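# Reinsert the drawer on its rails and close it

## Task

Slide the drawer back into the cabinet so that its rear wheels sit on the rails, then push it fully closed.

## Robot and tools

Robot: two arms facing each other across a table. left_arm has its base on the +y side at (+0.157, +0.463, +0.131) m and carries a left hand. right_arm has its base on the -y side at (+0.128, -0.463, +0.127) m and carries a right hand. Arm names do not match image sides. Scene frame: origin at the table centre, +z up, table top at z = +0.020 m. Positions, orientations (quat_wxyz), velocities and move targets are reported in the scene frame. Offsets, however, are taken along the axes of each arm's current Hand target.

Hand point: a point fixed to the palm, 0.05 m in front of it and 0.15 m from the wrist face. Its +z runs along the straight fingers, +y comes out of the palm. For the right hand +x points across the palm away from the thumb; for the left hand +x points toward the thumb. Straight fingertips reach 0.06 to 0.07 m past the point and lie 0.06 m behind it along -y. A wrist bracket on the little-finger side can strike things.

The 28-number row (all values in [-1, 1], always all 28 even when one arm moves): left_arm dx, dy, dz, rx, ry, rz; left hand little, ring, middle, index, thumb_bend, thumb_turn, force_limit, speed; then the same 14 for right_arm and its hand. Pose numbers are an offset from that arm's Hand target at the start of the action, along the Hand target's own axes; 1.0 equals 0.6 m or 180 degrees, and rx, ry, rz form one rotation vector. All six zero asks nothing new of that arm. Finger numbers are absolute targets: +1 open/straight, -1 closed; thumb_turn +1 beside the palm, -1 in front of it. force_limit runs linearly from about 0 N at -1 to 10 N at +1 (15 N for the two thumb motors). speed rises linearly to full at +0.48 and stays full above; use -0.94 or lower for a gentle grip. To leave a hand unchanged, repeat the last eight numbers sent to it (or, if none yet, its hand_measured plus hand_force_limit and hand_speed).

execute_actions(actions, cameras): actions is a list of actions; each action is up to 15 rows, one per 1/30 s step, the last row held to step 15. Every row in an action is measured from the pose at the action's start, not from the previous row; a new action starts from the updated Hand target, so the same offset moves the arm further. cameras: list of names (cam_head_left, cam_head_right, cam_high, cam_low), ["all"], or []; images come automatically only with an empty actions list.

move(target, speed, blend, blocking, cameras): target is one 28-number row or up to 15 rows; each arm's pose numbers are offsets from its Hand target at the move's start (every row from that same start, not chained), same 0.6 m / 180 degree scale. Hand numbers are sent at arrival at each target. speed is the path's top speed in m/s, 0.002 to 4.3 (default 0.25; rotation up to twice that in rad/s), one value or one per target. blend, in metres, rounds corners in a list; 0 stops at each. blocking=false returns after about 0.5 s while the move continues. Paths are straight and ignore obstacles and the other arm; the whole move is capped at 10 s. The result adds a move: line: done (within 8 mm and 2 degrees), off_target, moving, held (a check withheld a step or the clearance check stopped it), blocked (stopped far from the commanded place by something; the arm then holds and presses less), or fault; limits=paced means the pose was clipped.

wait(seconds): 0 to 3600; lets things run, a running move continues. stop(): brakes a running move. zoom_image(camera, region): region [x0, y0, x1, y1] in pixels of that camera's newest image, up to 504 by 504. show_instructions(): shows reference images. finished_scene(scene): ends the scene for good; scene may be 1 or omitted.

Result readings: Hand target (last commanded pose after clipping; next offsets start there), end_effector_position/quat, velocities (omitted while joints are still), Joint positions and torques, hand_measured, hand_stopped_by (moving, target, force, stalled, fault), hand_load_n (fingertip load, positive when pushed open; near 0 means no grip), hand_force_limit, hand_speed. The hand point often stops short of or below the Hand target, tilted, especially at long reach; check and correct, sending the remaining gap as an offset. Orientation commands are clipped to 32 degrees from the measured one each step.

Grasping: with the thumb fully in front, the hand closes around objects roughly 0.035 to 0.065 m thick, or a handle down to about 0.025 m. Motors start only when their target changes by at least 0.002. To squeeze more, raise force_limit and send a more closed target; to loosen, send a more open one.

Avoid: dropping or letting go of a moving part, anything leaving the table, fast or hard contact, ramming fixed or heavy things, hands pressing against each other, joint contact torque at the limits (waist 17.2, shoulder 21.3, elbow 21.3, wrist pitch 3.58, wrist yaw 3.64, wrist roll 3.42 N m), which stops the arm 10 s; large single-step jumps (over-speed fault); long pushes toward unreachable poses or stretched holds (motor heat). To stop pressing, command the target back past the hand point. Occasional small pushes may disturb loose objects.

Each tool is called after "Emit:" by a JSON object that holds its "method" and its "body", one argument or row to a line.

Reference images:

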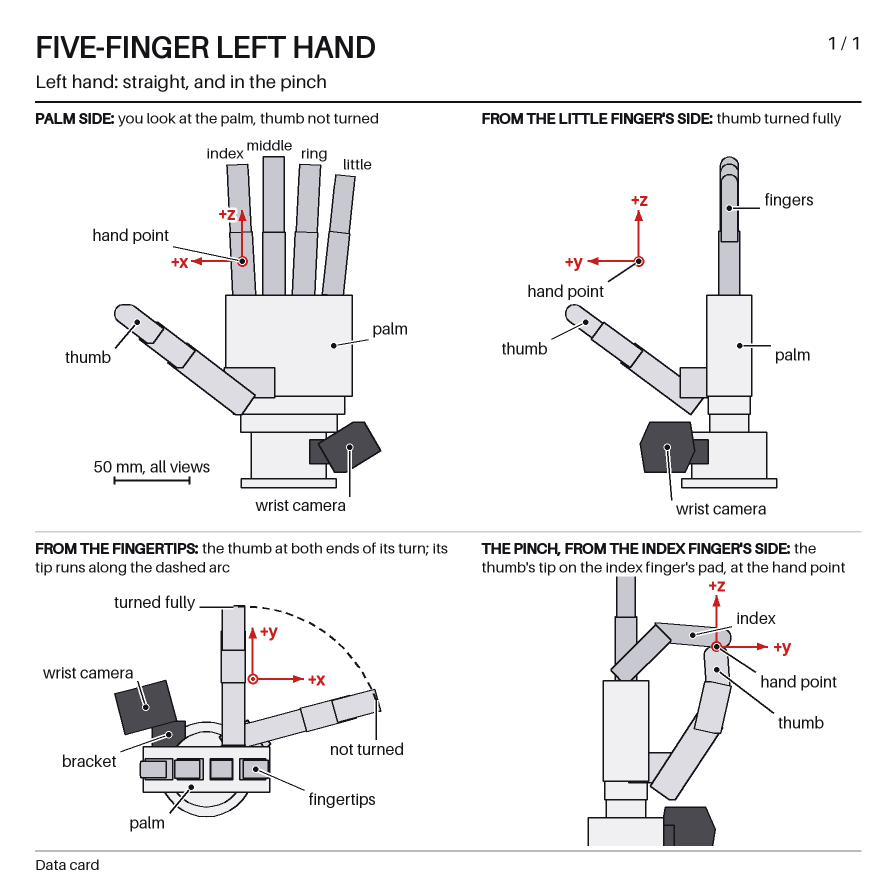

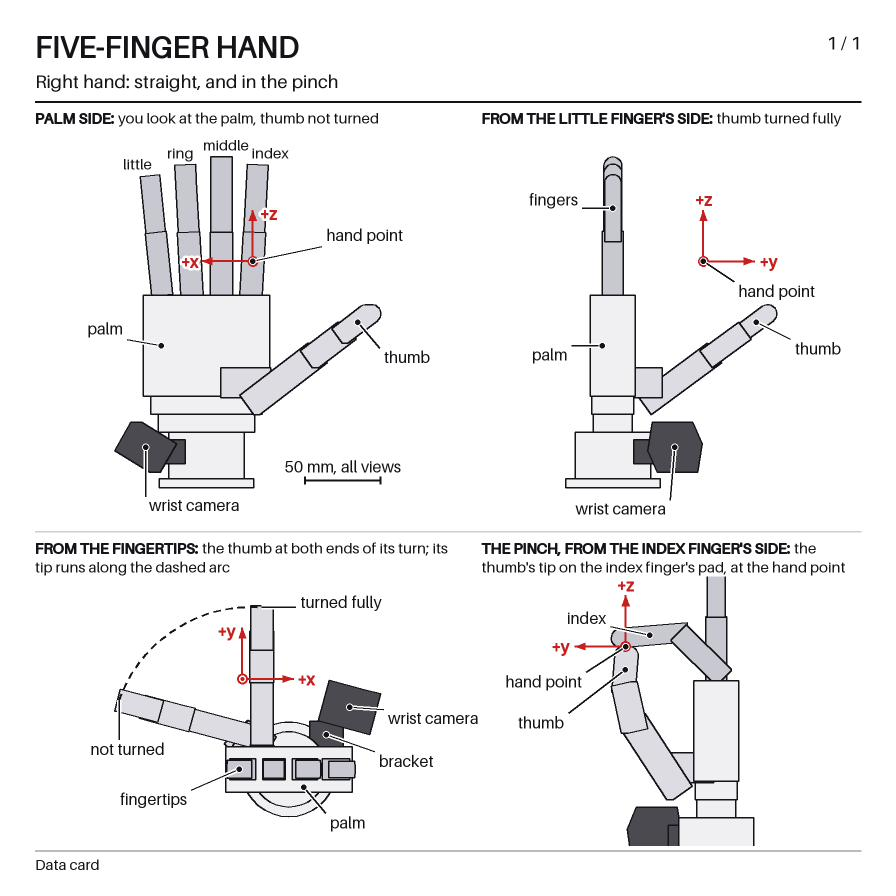

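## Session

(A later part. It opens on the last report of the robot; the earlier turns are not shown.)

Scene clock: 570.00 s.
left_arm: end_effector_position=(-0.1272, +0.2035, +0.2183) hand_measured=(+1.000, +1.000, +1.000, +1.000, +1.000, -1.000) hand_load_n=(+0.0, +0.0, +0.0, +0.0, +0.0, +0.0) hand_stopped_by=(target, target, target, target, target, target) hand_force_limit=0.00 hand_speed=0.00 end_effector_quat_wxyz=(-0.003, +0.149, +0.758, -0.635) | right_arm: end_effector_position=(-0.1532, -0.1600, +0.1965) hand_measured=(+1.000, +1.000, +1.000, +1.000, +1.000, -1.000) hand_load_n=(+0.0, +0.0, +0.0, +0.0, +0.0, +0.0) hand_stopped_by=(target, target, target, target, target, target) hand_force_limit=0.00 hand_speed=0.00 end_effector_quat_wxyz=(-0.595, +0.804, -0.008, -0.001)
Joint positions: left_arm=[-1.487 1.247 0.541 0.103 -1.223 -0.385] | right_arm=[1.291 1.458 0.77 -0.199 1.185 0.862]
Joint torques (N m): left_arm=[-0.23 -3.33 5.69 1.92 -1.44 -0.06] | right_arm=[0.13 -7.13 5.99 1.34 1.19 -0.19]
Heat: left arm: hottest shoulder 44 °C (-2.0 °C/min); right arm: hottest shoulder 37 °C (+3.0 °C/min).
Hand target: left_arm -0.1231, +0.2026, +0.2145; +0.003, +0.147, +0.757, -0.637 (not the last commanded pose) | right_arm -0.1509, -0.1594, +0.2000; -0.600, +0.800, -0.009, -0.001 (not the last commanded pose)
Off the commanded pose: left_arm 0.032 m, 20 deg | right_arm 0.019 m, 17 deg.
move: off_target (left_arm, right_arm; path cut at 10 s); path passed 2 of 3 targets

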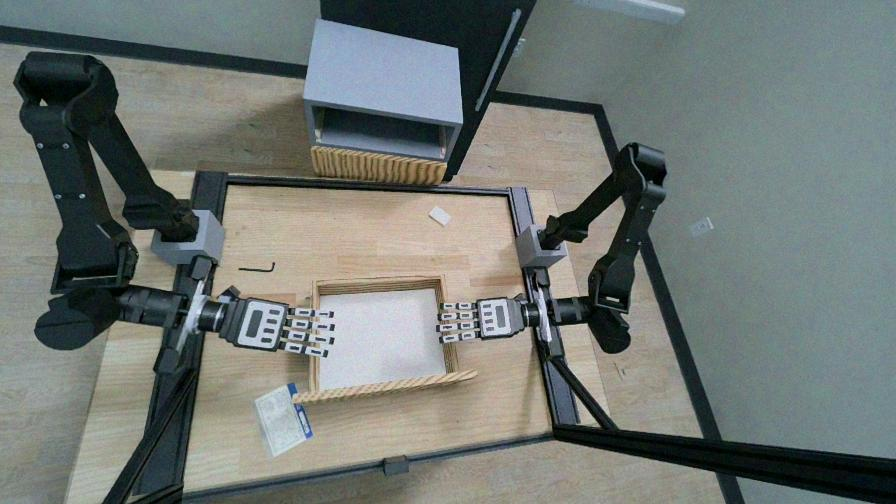

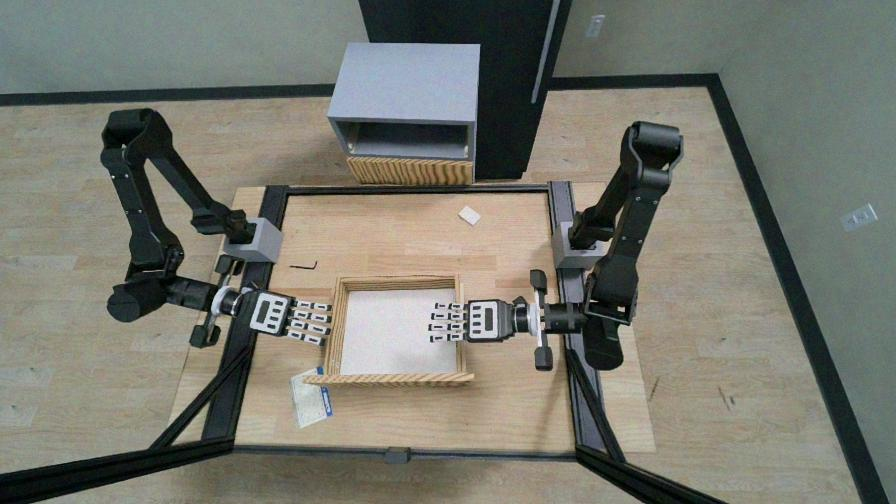

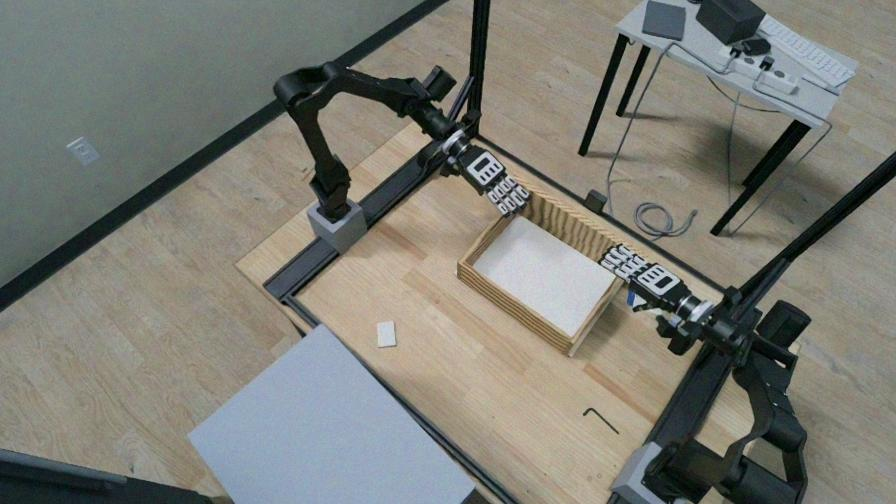

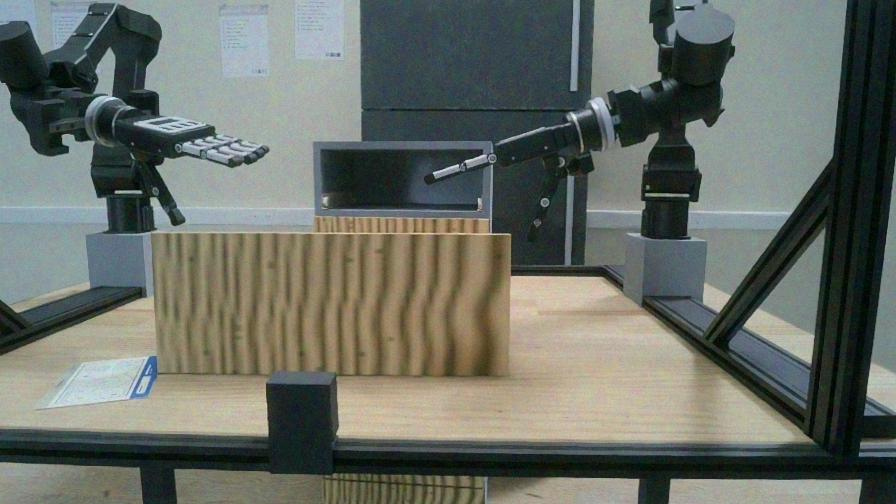

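Emit:
{"method": "move", "body": {
  "target": [0.0723, 0.082, 0.0782, 0.0543, -0.0651, -0.0678, 1, 1, 1, 1, 1, -1, 0, 0, -0.0178, 0.0722, 0.051, 0.0902, -0.0036, -0.0045, 1, 1, 1, 1, 1, -1, 0, 0],
  "speed": 0.15,
  "cameras": ["all"]
}}

Emit:
{"method": "zoom_image", "body": {
  "camera": "cam_head_right",
  "region": [250, 260, 550, 420]
}}

Emit:
{"method": "zoom_image", "body": {
  "camera": "cam_head_left",
  "region": [220, 260, 540, 430]
}}

Emit:
{"method": "zoom_image", "body": {
  "camera": "cam_high",
  "region": [430, 130, 780, 400]
}}

Scene clock: 601.03 s.
left_arm: end_effector_position=(-0.1672, +0.1743, +0.1543) hand_measured=(+1.000, +1.000, +1.000, +1.000, +1.000, -1.000) hand_load_n=(+0.0, +0.0, +0.0, +0.0, +0.0, +0.0) hand_stopped_by=(target, target, target, target, target, target) hand_force_limit=0.00 hand_speed=0.00 end_effector_quat_wxyz=(-0.007, -0.005, +0.712, -0.702) | right_arm: end_effector_position=(-0.1627, -0.1406, +0.1530) hand_measured=(+1.000, +1.000, +1.000, +1.000, +1.000, -1.000) hand_load_n=(+0.0, -0.5, +0.0, +0.0, +0.0, +0.5) hand_stopped_by=(target, target, target, target, target, target) hand_force_limit=0.00 hand_speed=0.00 end_effector_quat_wxyz=(+0.704, -0.710, +0.006, +0.002)
Joint positions: left_arm=[-1.497 2.061 0.577 1.318 -1.485 -0.184] | right_arm=[1.333 2.062 0.471 1.556 1.359 0.046]
Joint torques (N m): left_arm=[0.04 -5.98 2.36 1.7 -0.48 0.16] | right_arm=[0.23 -5.56 2.33 1.62 -0.04 -0.19]
Heat: left arm: hottest shoulder 42 °C (-3.0 °C/min); right arm: hottest wrist pitch 38 °C (+5.1 °C/min).
Hand target: left_arm -0.1620, +0.1739, +0.1499; +0.000, +0.000, +0.707, -0.707 | right_arm -0.1619, -0.1419, +0.1499; +0.707, -0.707, +0.000, +0.000
Off the commanded pose: left_arm 0.007 m, 1 deg | right_arm 0.003 m, 1 deg.
joint sent to its limit (right arm) — joint 4 (wrist pitch), upper limit. The joint targets still meet the commanded pose.
move: done

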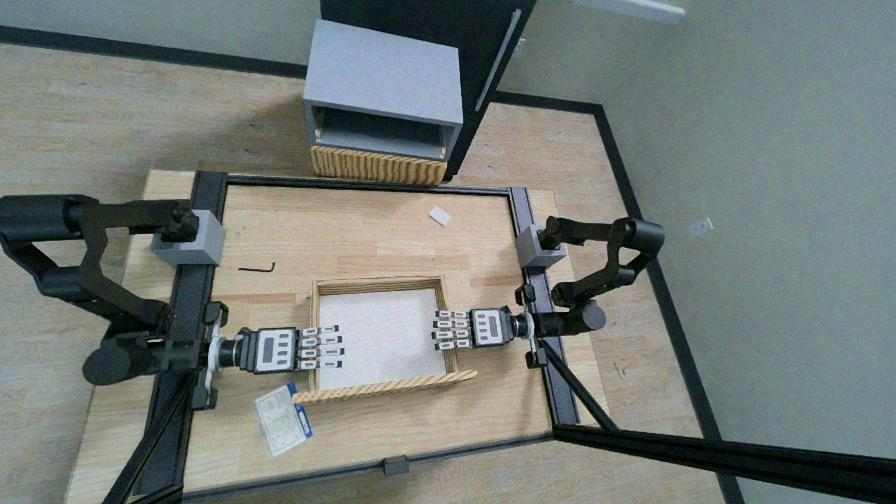

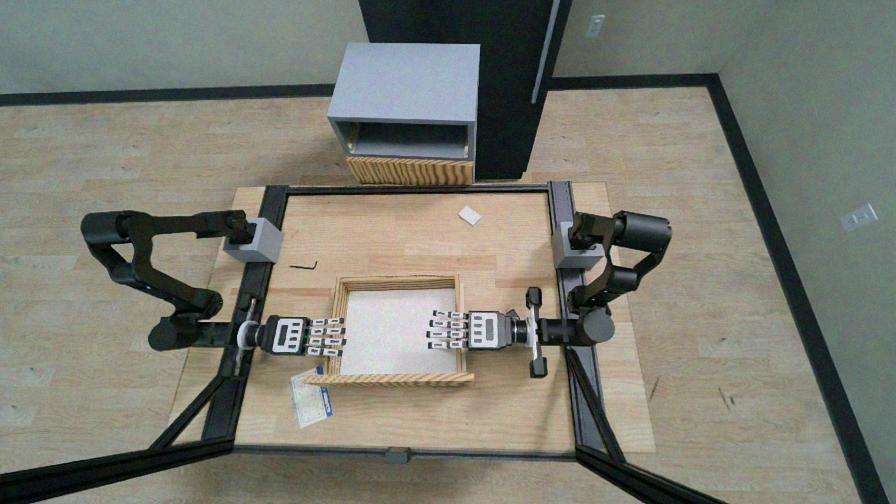

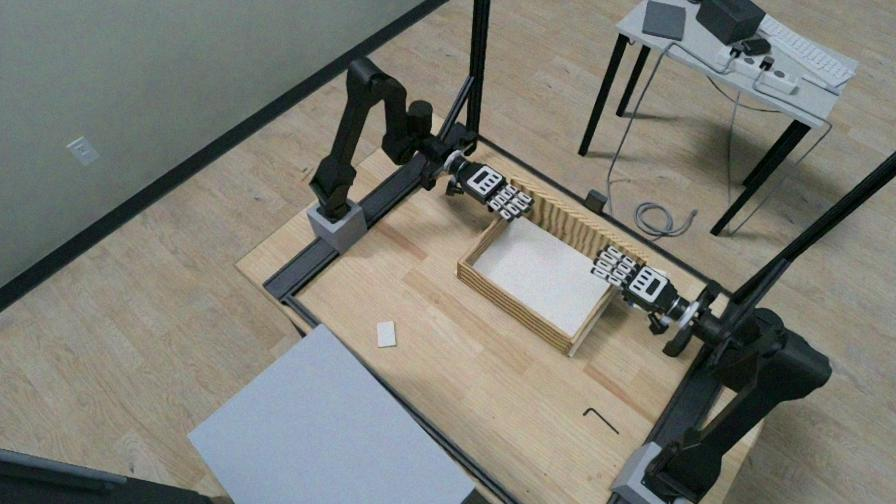

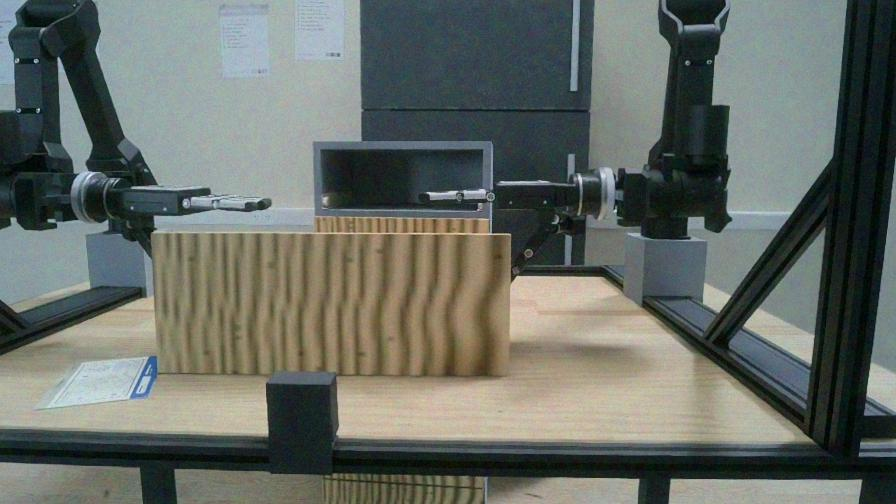

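Scaled by 1.680 from the camera's image (finer frame: 1280x720).

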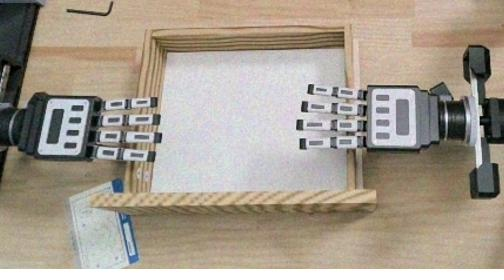

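Scaled by 1.575 from the camera's image (finer frame: 1280x720).

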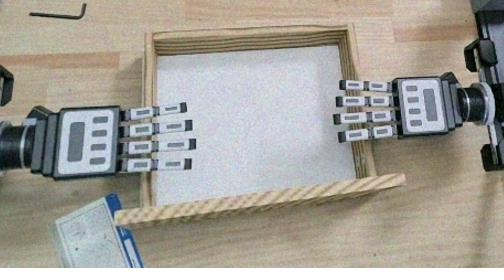

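Scaled by 1.440 from the camera's image (finer frame: 1280x720).

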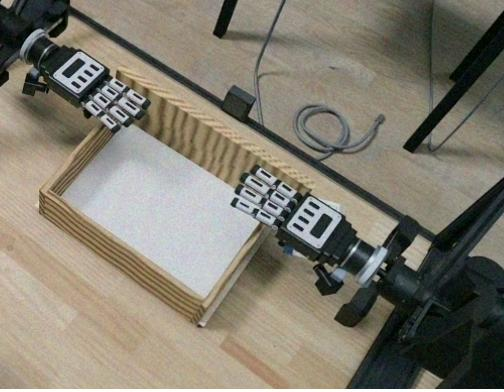

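Emit:
{"method": "move", "body": {
  "target": [0, 0.12, 0, -0.0667, 0, 0, 1, 1, 1, 1, 1, -1, 0, 0, 0, 0.12, 0, -0.0667, 0, 0, 1, 1, 1, 1, 1, -1, 0, 0],
  "speed": 0.08,
  "cameras": ["all"]
}}

Emit:
{"method": "zoom_image", "body": {
  "camera": "cam_high",
  "region": [430, 130, 780, 400]
}}

Emit:
{"method": "zoom_image", "body": {
  "camera": "cam_head_left",
  "region": [220, 260, 540, 430]
}}

Emit:
{"method": "zoom_image", "body": {
  "camera": "cam_head_right",
  "region": [250, 260, 550, 420]
}}

Scene clock: 623.20 s.
left_arm: end_effector_position=(-0.1573, +0.1723, +0.0834) hand_measured=(+1.000, +1.000, +1.000, +1.000, +1.000, -1.000) hand_load_n=(+0.0, +0.0, +0.0, +0.5, +0.0, +0.5) hand_stopped_by=(target, target, target, target, target, target) hand_force_limit=0.00 hand_speed=0.00 end_effector_quat_wxyz=(-0.005, +0.004, -0.769, +0.640) | right_arm: end_effector_position=(-0.1588, -0.1432, +0.0753) hand_measured=(+1.000, +1.000, +1.000, +1.000, +1.000, -1.000) hand_load_n=(+0.0, +0.0, +0.0, +0.0, +0.0, +0.0) hand_stopped_by=(target, target, target, target, target, target) hand_force_limit=0.00 hand_speed=0.00 end_effector_quat_wxyz=(-0.630, +0.776, +0.003, +0.005)
Joint positions: left_arm=[-1.44 2.028 0.69 0.36 -1.35 -0.965] | right_arm=[1.276 2.012 0.533 0.812 1.233 0.627]
Joint torques (N m): left_arm=[0.39 -7.98 4.4 0.28 -0.08 -0.01] | right_arm=[-0.43 -8.23 4.13 0.53 0.38 0.11]
Heat: left arm: hottest shoulder 43 °C (-1.0 °C/min); right arm: hottest wrist pitch 39 °C (+6.1 °C/min).
Hand target: left_arm -0.1619, +0.1738, +0.0780; +0.000, +0.000, +0.777, -0.630 | right_arm -0.1620, -0.1420, +0.0780; -0.630, +0.777, +0.000, +0.000
Off the commanded pose: left_arm 0.007 m, 2 deg | right_arm 0.004 m, 1 deg.
move: done

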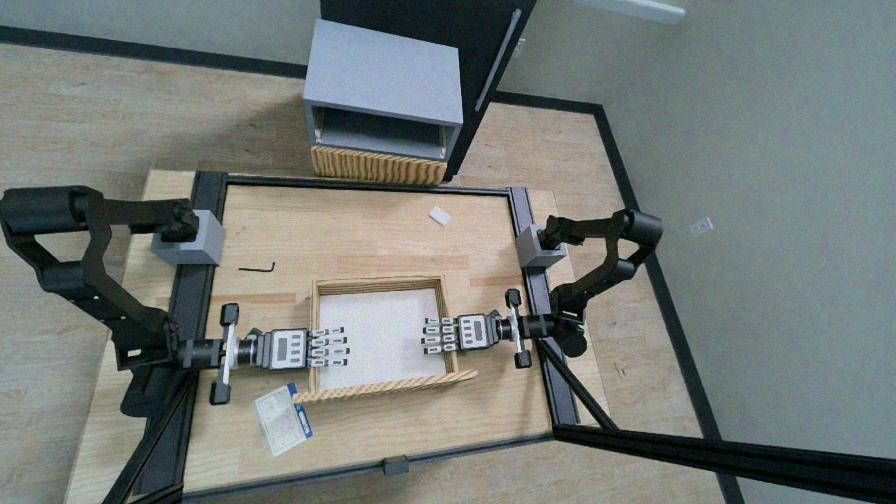

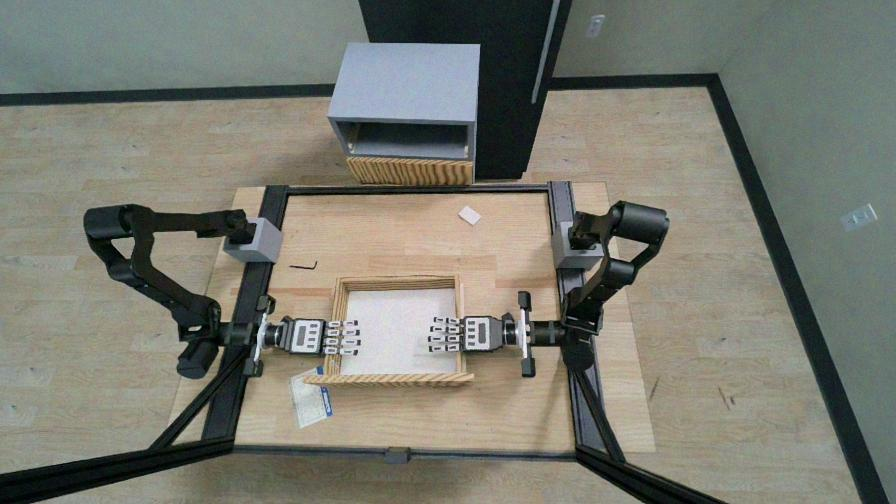

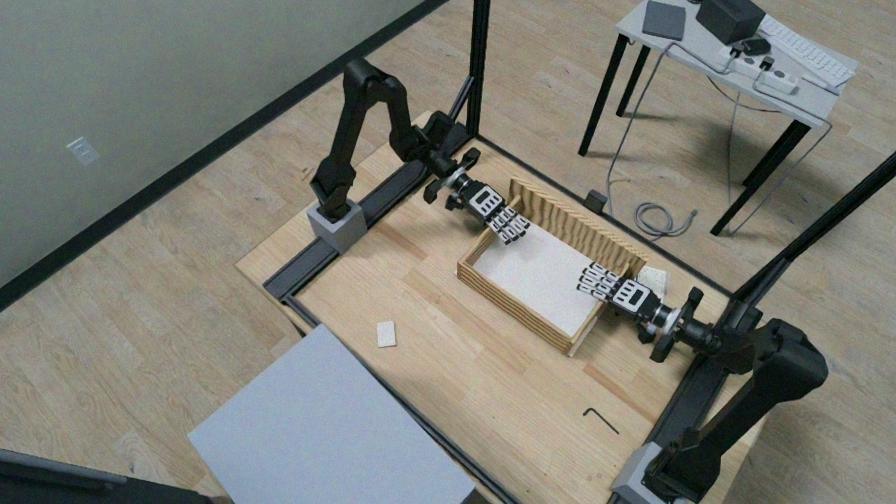

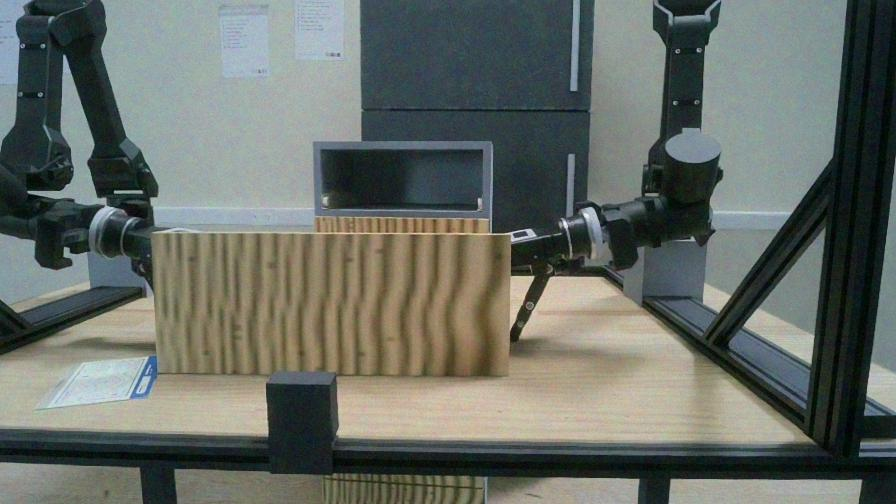

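Scaled by 1.440 from the camera's image (finer frame: 1280x720).

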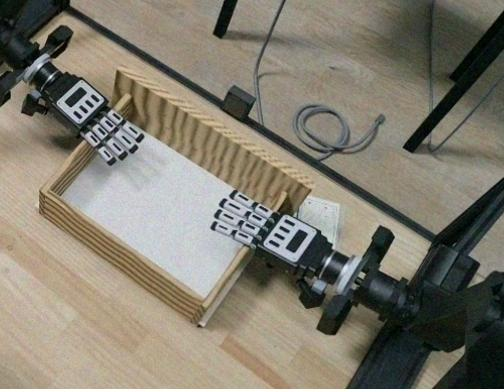

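Scaled by 1.575 from the camera's image (finer frame: 1280x720).

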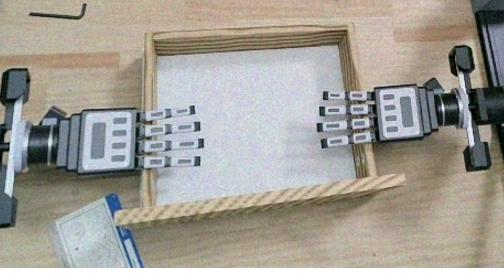

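Scaled by 1.680 from the camera's image (finer frame: 1280x720).

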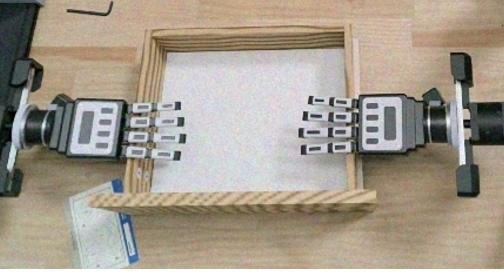

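Emit:
{"method": "zoom_image", "body": {
  "camera": "cam_head_left",
  "region": [270, 300, 370, 400]
}}

Emit:
{"method": "zoom_image", "body": {
  "camera": "cam_head_left",
  "region": [410, 300, 510, 400]
}}

Emit:
{"method": "zoom_image", "body": {
  "camera": "cam_head_right",
  "region": [290, 290, 390, 390]
}}

Emit:
{"method": "zoom_image", "body": {
  "camera": "cam_head_right",
  "region": [410, 290, 510, 390]
}}

Emit:
{"method": "zoom_image", "body": {
  "camera": "cam_high",
  "region": [560, 240, 700, 360]
}}

Emit:
{"method": "zoom_image", "body": {
  "camera": "cam_high",
  "region": [450, 160, 570, 270]
}}

Scaled by 5.040 from the camera's image (finer frame: 1280x720).

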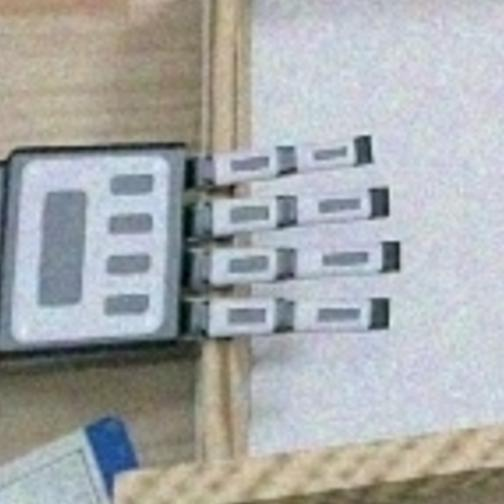

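Scaled by 5.040 from the camera's image (finer frame: 1280x720).

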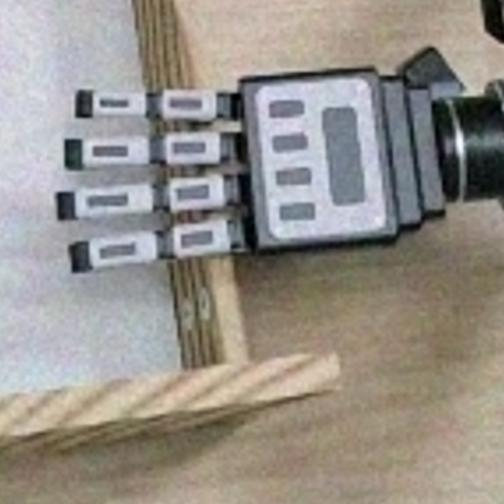

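Scaled by 5.040 from the camera's image (finer frame: 1280x720).

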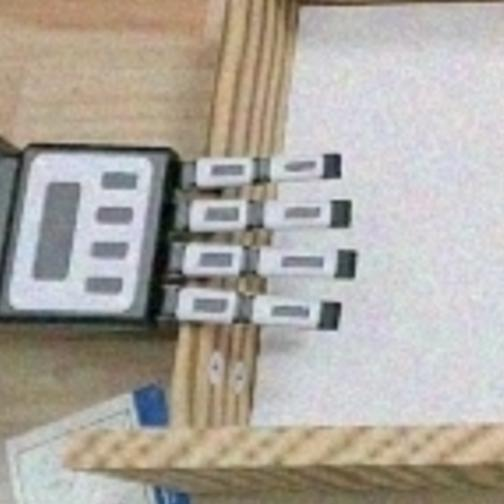

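Scaled by 5.040 from the camera's image (finer frame: 1280x720).

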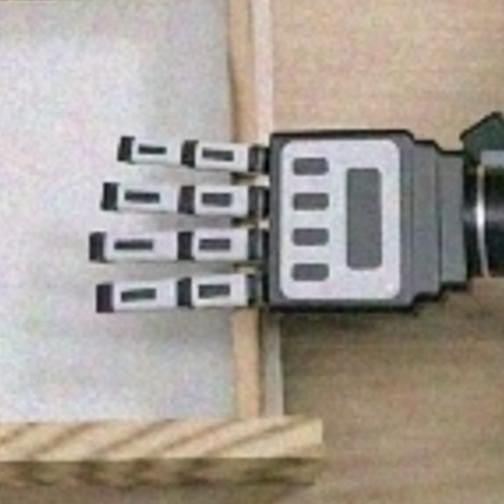

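Scaled by 3.600 from the camera's image (finer frame: 1280x720).

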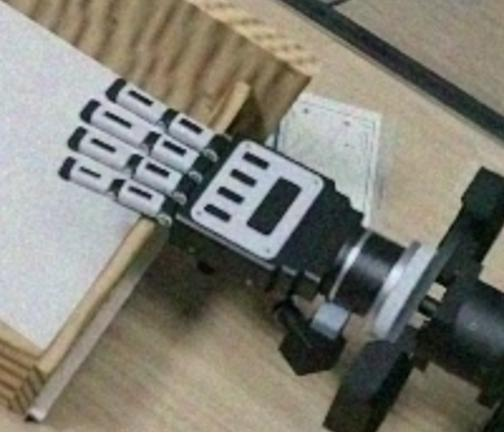

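Scaled by 4.200 from the camera's image (finer frame: 1280x720).

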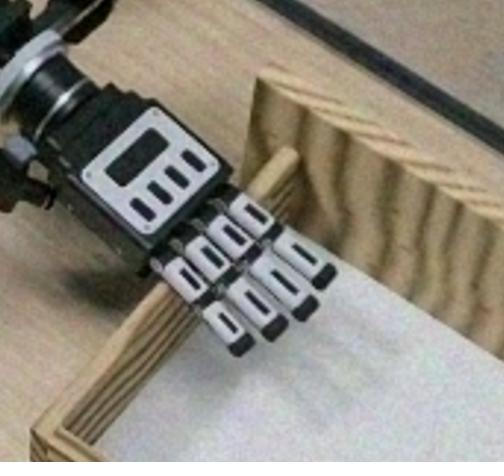

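Emit:
{"method": "move", "body": {
  "target": [
    [0, 0.0028, -0.013, 0, 0, 0, 1, 1, 1, 1, 1, -1, 0, 0, 0, -0.0075, 0.0035, 0, 0, 0, 1, 1, 1, 1, 1, -1, 0, 0],
    [0, 0.0028, -0.013, 0, 0, 0, -0.3, -0.3, -0.3, -0.3, 1, -1, -0.7, -0.75, 0, -0.0075, 0.0035, 0, 0, 0, -0.3, -0.3, -0.3, -0.3, 1, -1, -0.7, -0.75]
  ],
  "speed": 0.05,
  "cameras": ["cam_head_left", "cam_head_right", "cam_high"]
}}

Emit:
{"method": "zoom_image", "body": {
  "camera": "cam_high",
  "region": [430, 130, 780, 400]
}}

Scene clock: 663.70 s.
left_arm: end_effector_position=(-0.1593, +0.1743, +0.0872) hand_measured=(-0.084, -0.036, +0.032, +0.126, +1.000, -1.000) hand_load_n=(+1.0, +1.0, +0.5, +0.0, +0.0, +0.0) hand_stopped_by=(force, force, force, force, target, target) hand_force_limit=-0.70 hand_speed=-0.75 end_effector_quat_wxyz=(-0.004, +0.014, -0.768, +0.640) | right_arm: end_effector_position=(-0.1602, -0.1361, +0.0805) hand_measured=(-0.198, -0.174, -0.198, -0.244, +1.000, -1.000) hand_load_n=(+1.0, +0.0, +2.0, +4.0, +0.0, +0.0) hand_stopped_by=(force, force, force, force, target, target) hand_force_limit=-0.70 hand_speed=-0.75 end_effector_quat_wxyz=(-0.629, +0.777, -0.006, +0.001)
Joint positions: left_arm=[-1.45 2.021 0.726 0.239 -1.361 -1.058] | right_arm=[1.252 1.996 0.544 0.81 1.216 0.616]
Joint torques (N m): left_arm=[-1.12 -7.53 2.97 0.02 -0.29 0.05] | right_arm=[0.69 -8.17 3.25 0.7 0.58 -0.11]
Heat: left arm: hottest shoulder 45 °C (+3.0 °C/min); right arm: hottest shoulder 36 °C (+0.0 °C/min).
Hand target: left_arm -0.1620, +0.1818, +0.0779; +0.000, +0.000, +0.777, -0.630 | right_arm -0.1619, -0.1389, +0.0820; -0.630, +0.777, +0.000, +0.000
Off the commanded pose: left_arm 0.012 m, 2 deg | right_arm 0.004 m, 1 deg.
move: off_target (left_arm)

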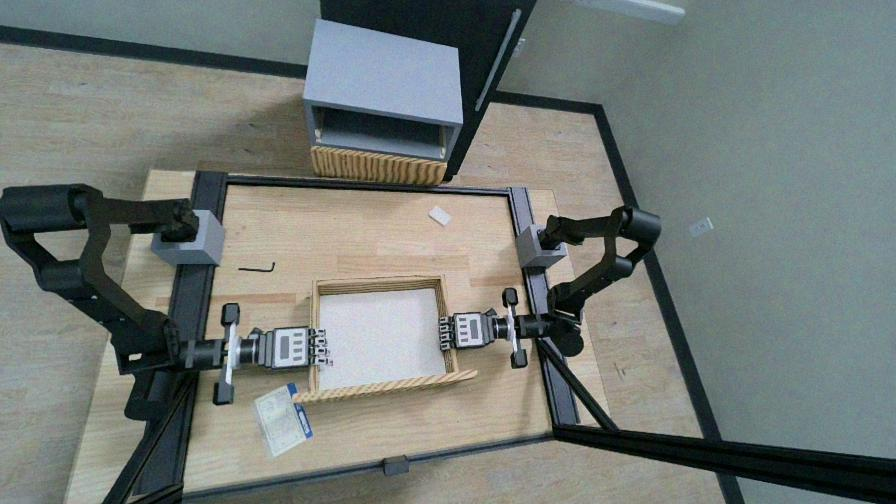

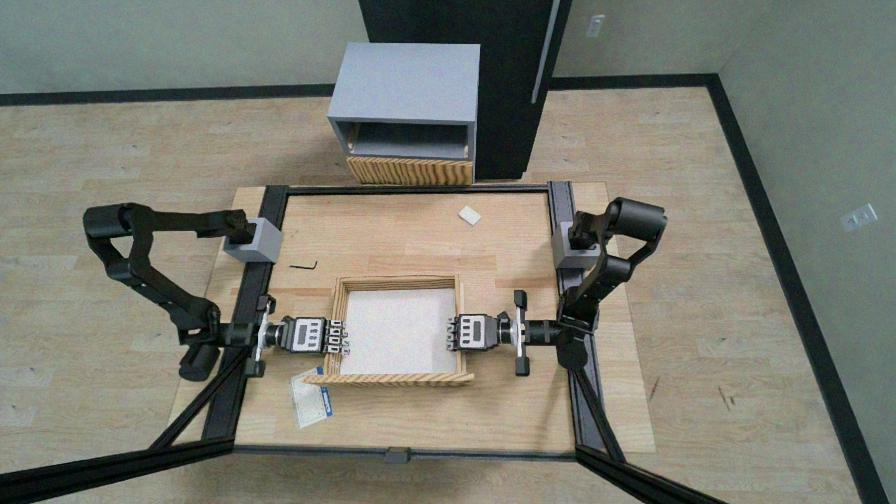

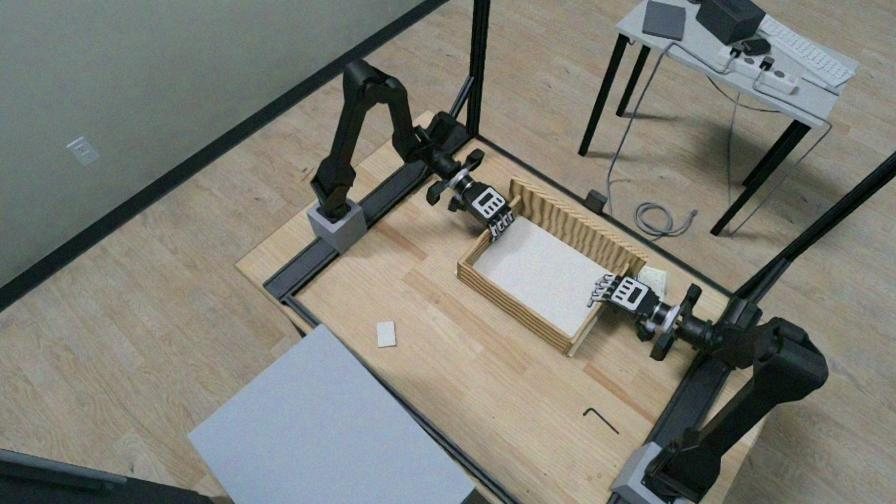

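Scaled by 1.440 from the camera's image (finer frame: 1280x720).

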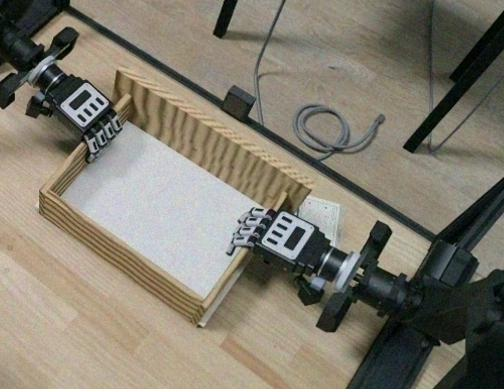

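Emit:
{"method": "zoom_image", "body": {
  "camera": "cam_high",
  "region": [450, 160, 570, 270]
}}

Emit:
{"method": "zoom_image", "body": {
  "camera": "cam_high",
  "region": [560, 240, 700, 360]
}}

Emit:
{"method": "zoom_image", "body": {
  "camera": "cam_head_right",
  "region": [290, 290, 390, 390]
}}

Emit:
{"method": "zoom_image", "body": {
  "camera": "cam_head_left",
  "region": [410, 300, 510, 400]
}}

Scaled by 4.200 from the camera's image (finer frame: 1280x720).

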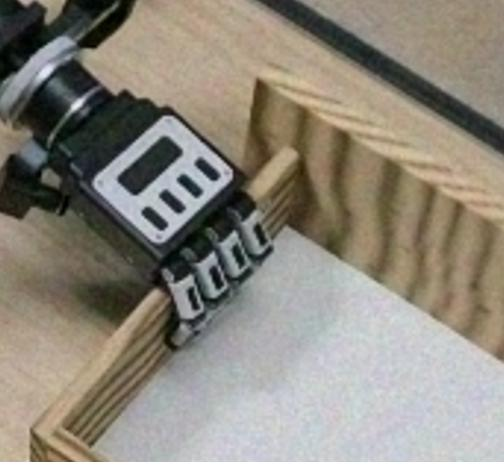

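Scaled by 3.600 from the camera's image (finer frame: 1280x720).

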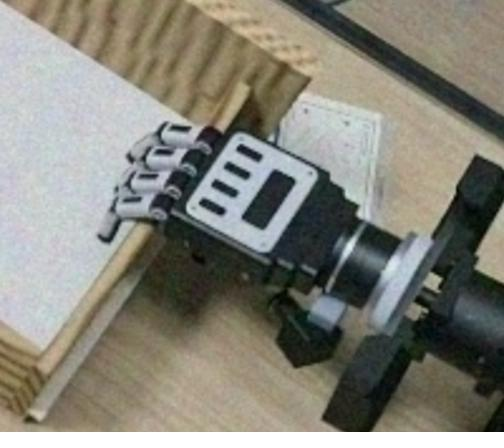

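Scaled by 5.040 from the camera's image (finer frame: 1280x720).

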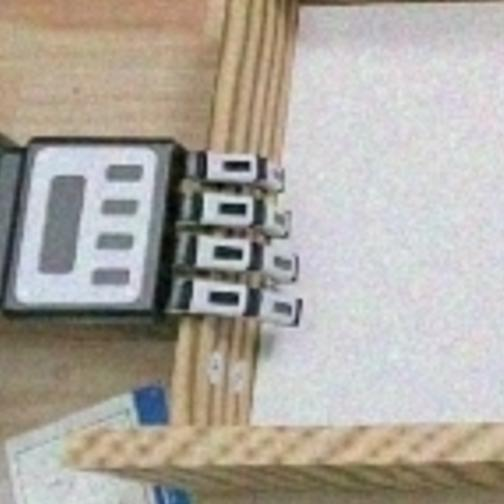

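Scaled by 5.040 from the camera's image (finer frame: 1280x720).

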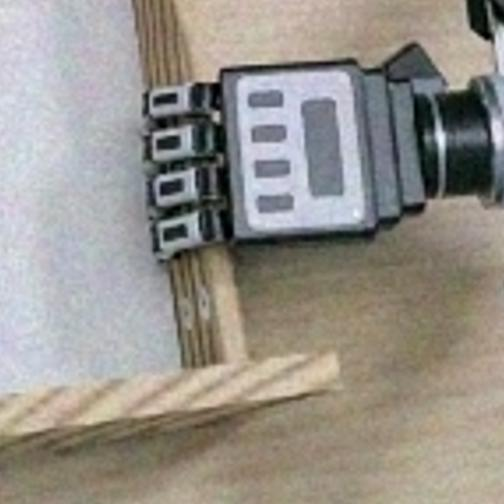

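Emit:
{"method": "move", "body": {
  "target": [0, 0, 0, 0, 0, 0, -0.3, -0.3, -0.3, -0.3, -0.4, -1, -0.3, -0.75, 0, 0, 0, 0, 0, 0, -0.3, -0.3, -0.3, -0.3, -0.4, -1, -0.3, -0.75],
  "cameras": ["cam_head_left", "cam_head_right", "cam_high", "cam_low"]
}}

Scene clock: 673.23 s.
left_arm: end_effector_position=(-0.1593, +0.1743, +0.0874) hand_measured=(-0.084, -0.036, +0.032, +0.126, +0.576, -1.000) hand_load_n=(+1.5, +1.5, +0.5, +0.0, +5.0, +0.0) hand_stopped_by=(force, force, force, force, force, target) hand_force_limit=-0.30 hand_speed=-0.75 end_effector_quat_wxyz=(-0.003, +0.014, -0.768, +0.640) | right_arm: end_effector_position=(-0.1599, -0.1361, +0.0802) hand_measured=(-0.198, -0.174, -0.198, -0.244, +0.674, -1.000) hand_load_n=(+1.5, +0.0, +2.5, +4.5, +6.5, +0.0) hand_stopped_by=(force, force, force, force, force, target) hand_force_limit=-0.30 hand_speed=-0.75 end_effector_quat_wxyz=(-0.629, +0.777, -0.004, +0.002)
Joint positions: left_arm=[-1.45 2.02 0.726 0.239 -1.361 -1.058] | right_arm=[1.252 1.996 0.544 0.809 1.216 0.615]
Joint torques (N m): left_arm=[-1.13 -7.51 2.98 0.05 -0.3 0.04] | right_arm=[0.69 -8.17 3.23 0.7 0.58 -0.12]
Heat: left arm: hottest shoulder 46 °C (+4.1 °C/min); right arm: hottest shoulder 37 °C (+2.0 °C/min).
Hand target: left_arm -0.1621, +0.1818, +0.0780; +0.000, +0.000, +0.777, -0.630 | right_arm -0.1619, -0.1389, +0.0820; -0.630, +0.777, +0.000, +0.000
Off the commanded pose: left_arm 0.012 m, 2 deg | right_arm 0.004 m, 1 deg.
move: done

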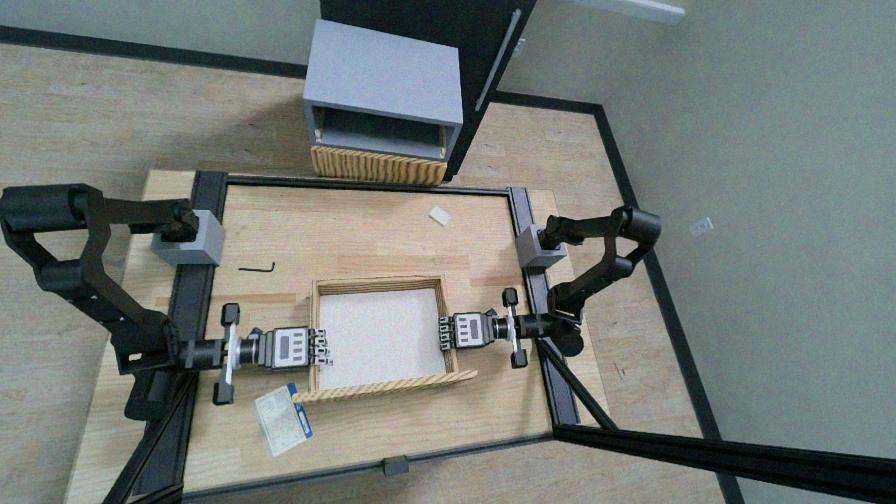

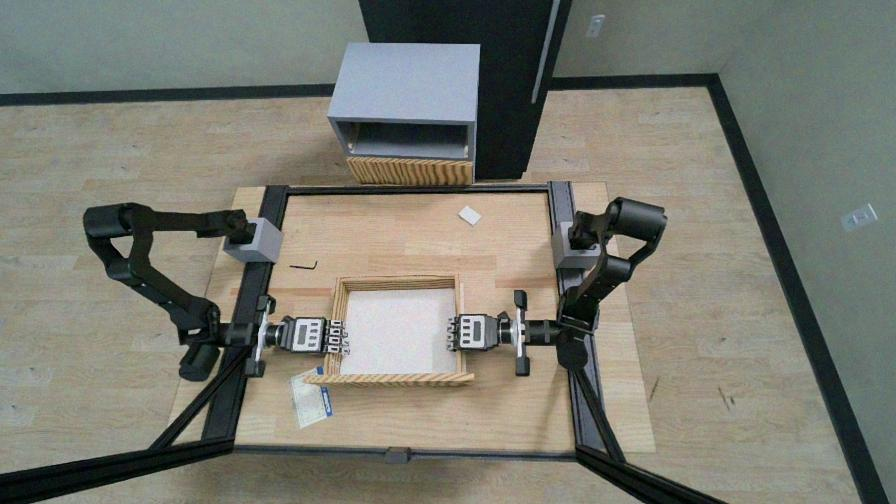

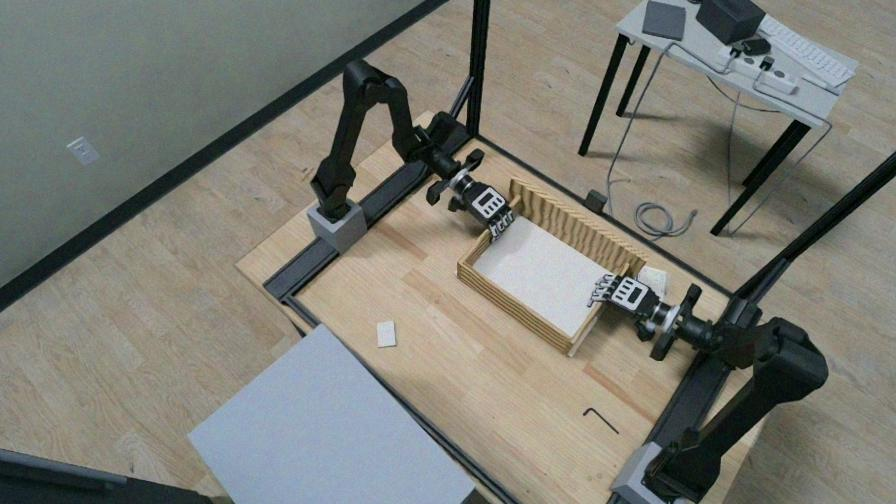

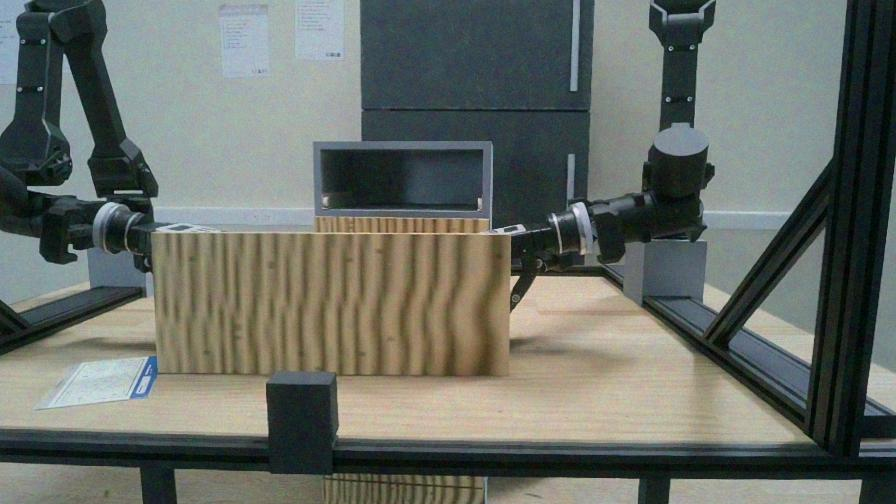

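Emit:
{"method": "move", "body": {
  "target": [0, 0, 0, 0, 0, 0, -0.6, -0.6, -0.6, -0.6, -0.4, -1, -0.3, -0.8, 0, 0, 0, 0, 0, 0, -0.6, -0.6, -0.6, -0.6, -0.4, -1, -0.3, -0.8],
  "cameras": []
}}

Scene clock: 681.90 s.
left_arm: end_effector_position=(-0.1594, +0.1723, +0.0894) hand_measured=(-0.192, -0.182, -0.186, -0.204, +0.574, -1.000) hand_load_n=(+0.0, +2.0, +5.5, +5.0, +1.0, -1.0) hand_stopped_by=(force, force, force, force, force, target) hand_force_limit=-0.30 hand_speed=-0.80 end_effector_quat_wxyz=(-0.001, +0.021, -0.768, +0.641) | right_arm: end_effector_position=(-0.1600, -0.1360, +0.0805) hand_measured=(-0.214, -0.208, -0.212, -0.244, +0.674, -1.000) hand_load_n=(+4.0, +5.0, +5.0, +3.0, +7.0, +0.0) hand_stopped_by=(force, force, force, force, force, target) hand_force_limit=-0.30 hand_speed=-0.80 end_effector_quat_wxyz=(-0.629, +0.777, -0.005, +0.002)
Joint positions: left_arm=[-1.445 2.017 0.728 0.239 -1.362 -1.067] | right_arm=[1.251 1.996 0.544 0.81 1.216 0.615]
Joint torques (N m): left_arm=[-1.54 -7.17 2.79 0.07 -0.24 0.09] | right_arm=[0.71 -8.17 3.24 0.7 0.62 -0.12]
Heat: left arm: hottest shoulder 47 °C (+4.0 °C/min); right arm: hottest shoulder 37 °C (+2.0 °C/min).
Hand target: left_arm -0.1620, +0.1817, +0.0780; +0.000, +0.000, +0.777, -0.630 | right_arm -0.1619, -0.1390, +0.0820; -0.630, +0.777, +0.000, +0.000
Off the commanded pose: left_arm 0.015 m, 3 deg | right_arm 0.004 m, 1 deg.
move: done

Emit:
{"method": "move", "body": {
  "target": [
    [0, -0.0165, 0.0135, 0, 0, 0, -0.6, -0.6, -0.6, -0.6, -0.4, -1, -0.3, -0.8, 0, 0, 0, 0, 0, 0, -0.6, -0.6, -0.6, -0.6, -0.4, -1, -0.3, -0.8],
    [0, -0.0165, 0.0135, 0, 0, 0, -0.6, -0.6, -0.6, -0.6, -0.5, -1, 0.33, -0.8, 0, 0, 0, 0, 0, 0, -0.6, -0.6, -0.6, -0.6, -0.5, -1, 0.33, -0.8]
  ],
  "speed": 0.05,
  "cameras": []
}}

Scene clock: 689.50 s.
left_arm: end_effector_position=(-0.1600, +0.1664, +0.0919) hand_measured=(-0.192, -0.182, -0.186, -0.204, +0.400, -1.000) hand_load_n=(+0.0, +0.0, +1.5, +2.5, +9.5, +0.0) hand_stopped_by=(force, force, force, force, force, target) hand_force_limit=0.33 hand_speed=-0.80 end_effector_quat_wxyz=(-0.004, +0.013, -0.770, +0.638) | right_arm: end_effector_position=(-0.1597, -0.1360, +0.0802) hand_measured=(-0.214, -0.208, -0.212, -0.244, +0.652, -1.000) hand_load_n=(+4.0, +5.5, +5.0, +3.5, +11.0, +0.5) hand_stopped_by=(force, force, force, force, force, target) hand_force_limit=0.33 hand_speed=-0.80 end_effector_quat_wxyz=(-0.629, +0.777, -0.005, +0.002)
Joint positions: left_arm=[-1.422 2.002 0.711 0.331 -1.341 -0.957] | right_arm=[1.251 1.996 0.544 0.809 1.216 0.615]
Joint torques (N m): left_arm=[-0.64 -8.66 2.61 1.01 -0.27 0.23] | right_arm=[0.72 -8.18 3.24 0.71 0.62 -0.12]
Heat: left arm: hottest shoulder 47 °C (+4.0 °C/min); right arm: hottest shoulder 37 °C (+2.0 °C/min).
Hand target: left_arm -0.1620, +0.1718, +0.0860; +0.000, +0.000, +0.777, -0.630 | right_arm -0.1619, -0.1390, +0.0820; -0.630, +0.777, +0.000, +0.000
Off the commanded pose: left_arm 0.008 m, 2 deg | right_arm 0.004 m, 1 deg.
move: done; target 2's new numbers were sent with left_arm's hand 0.009 m and 2 deg from that target


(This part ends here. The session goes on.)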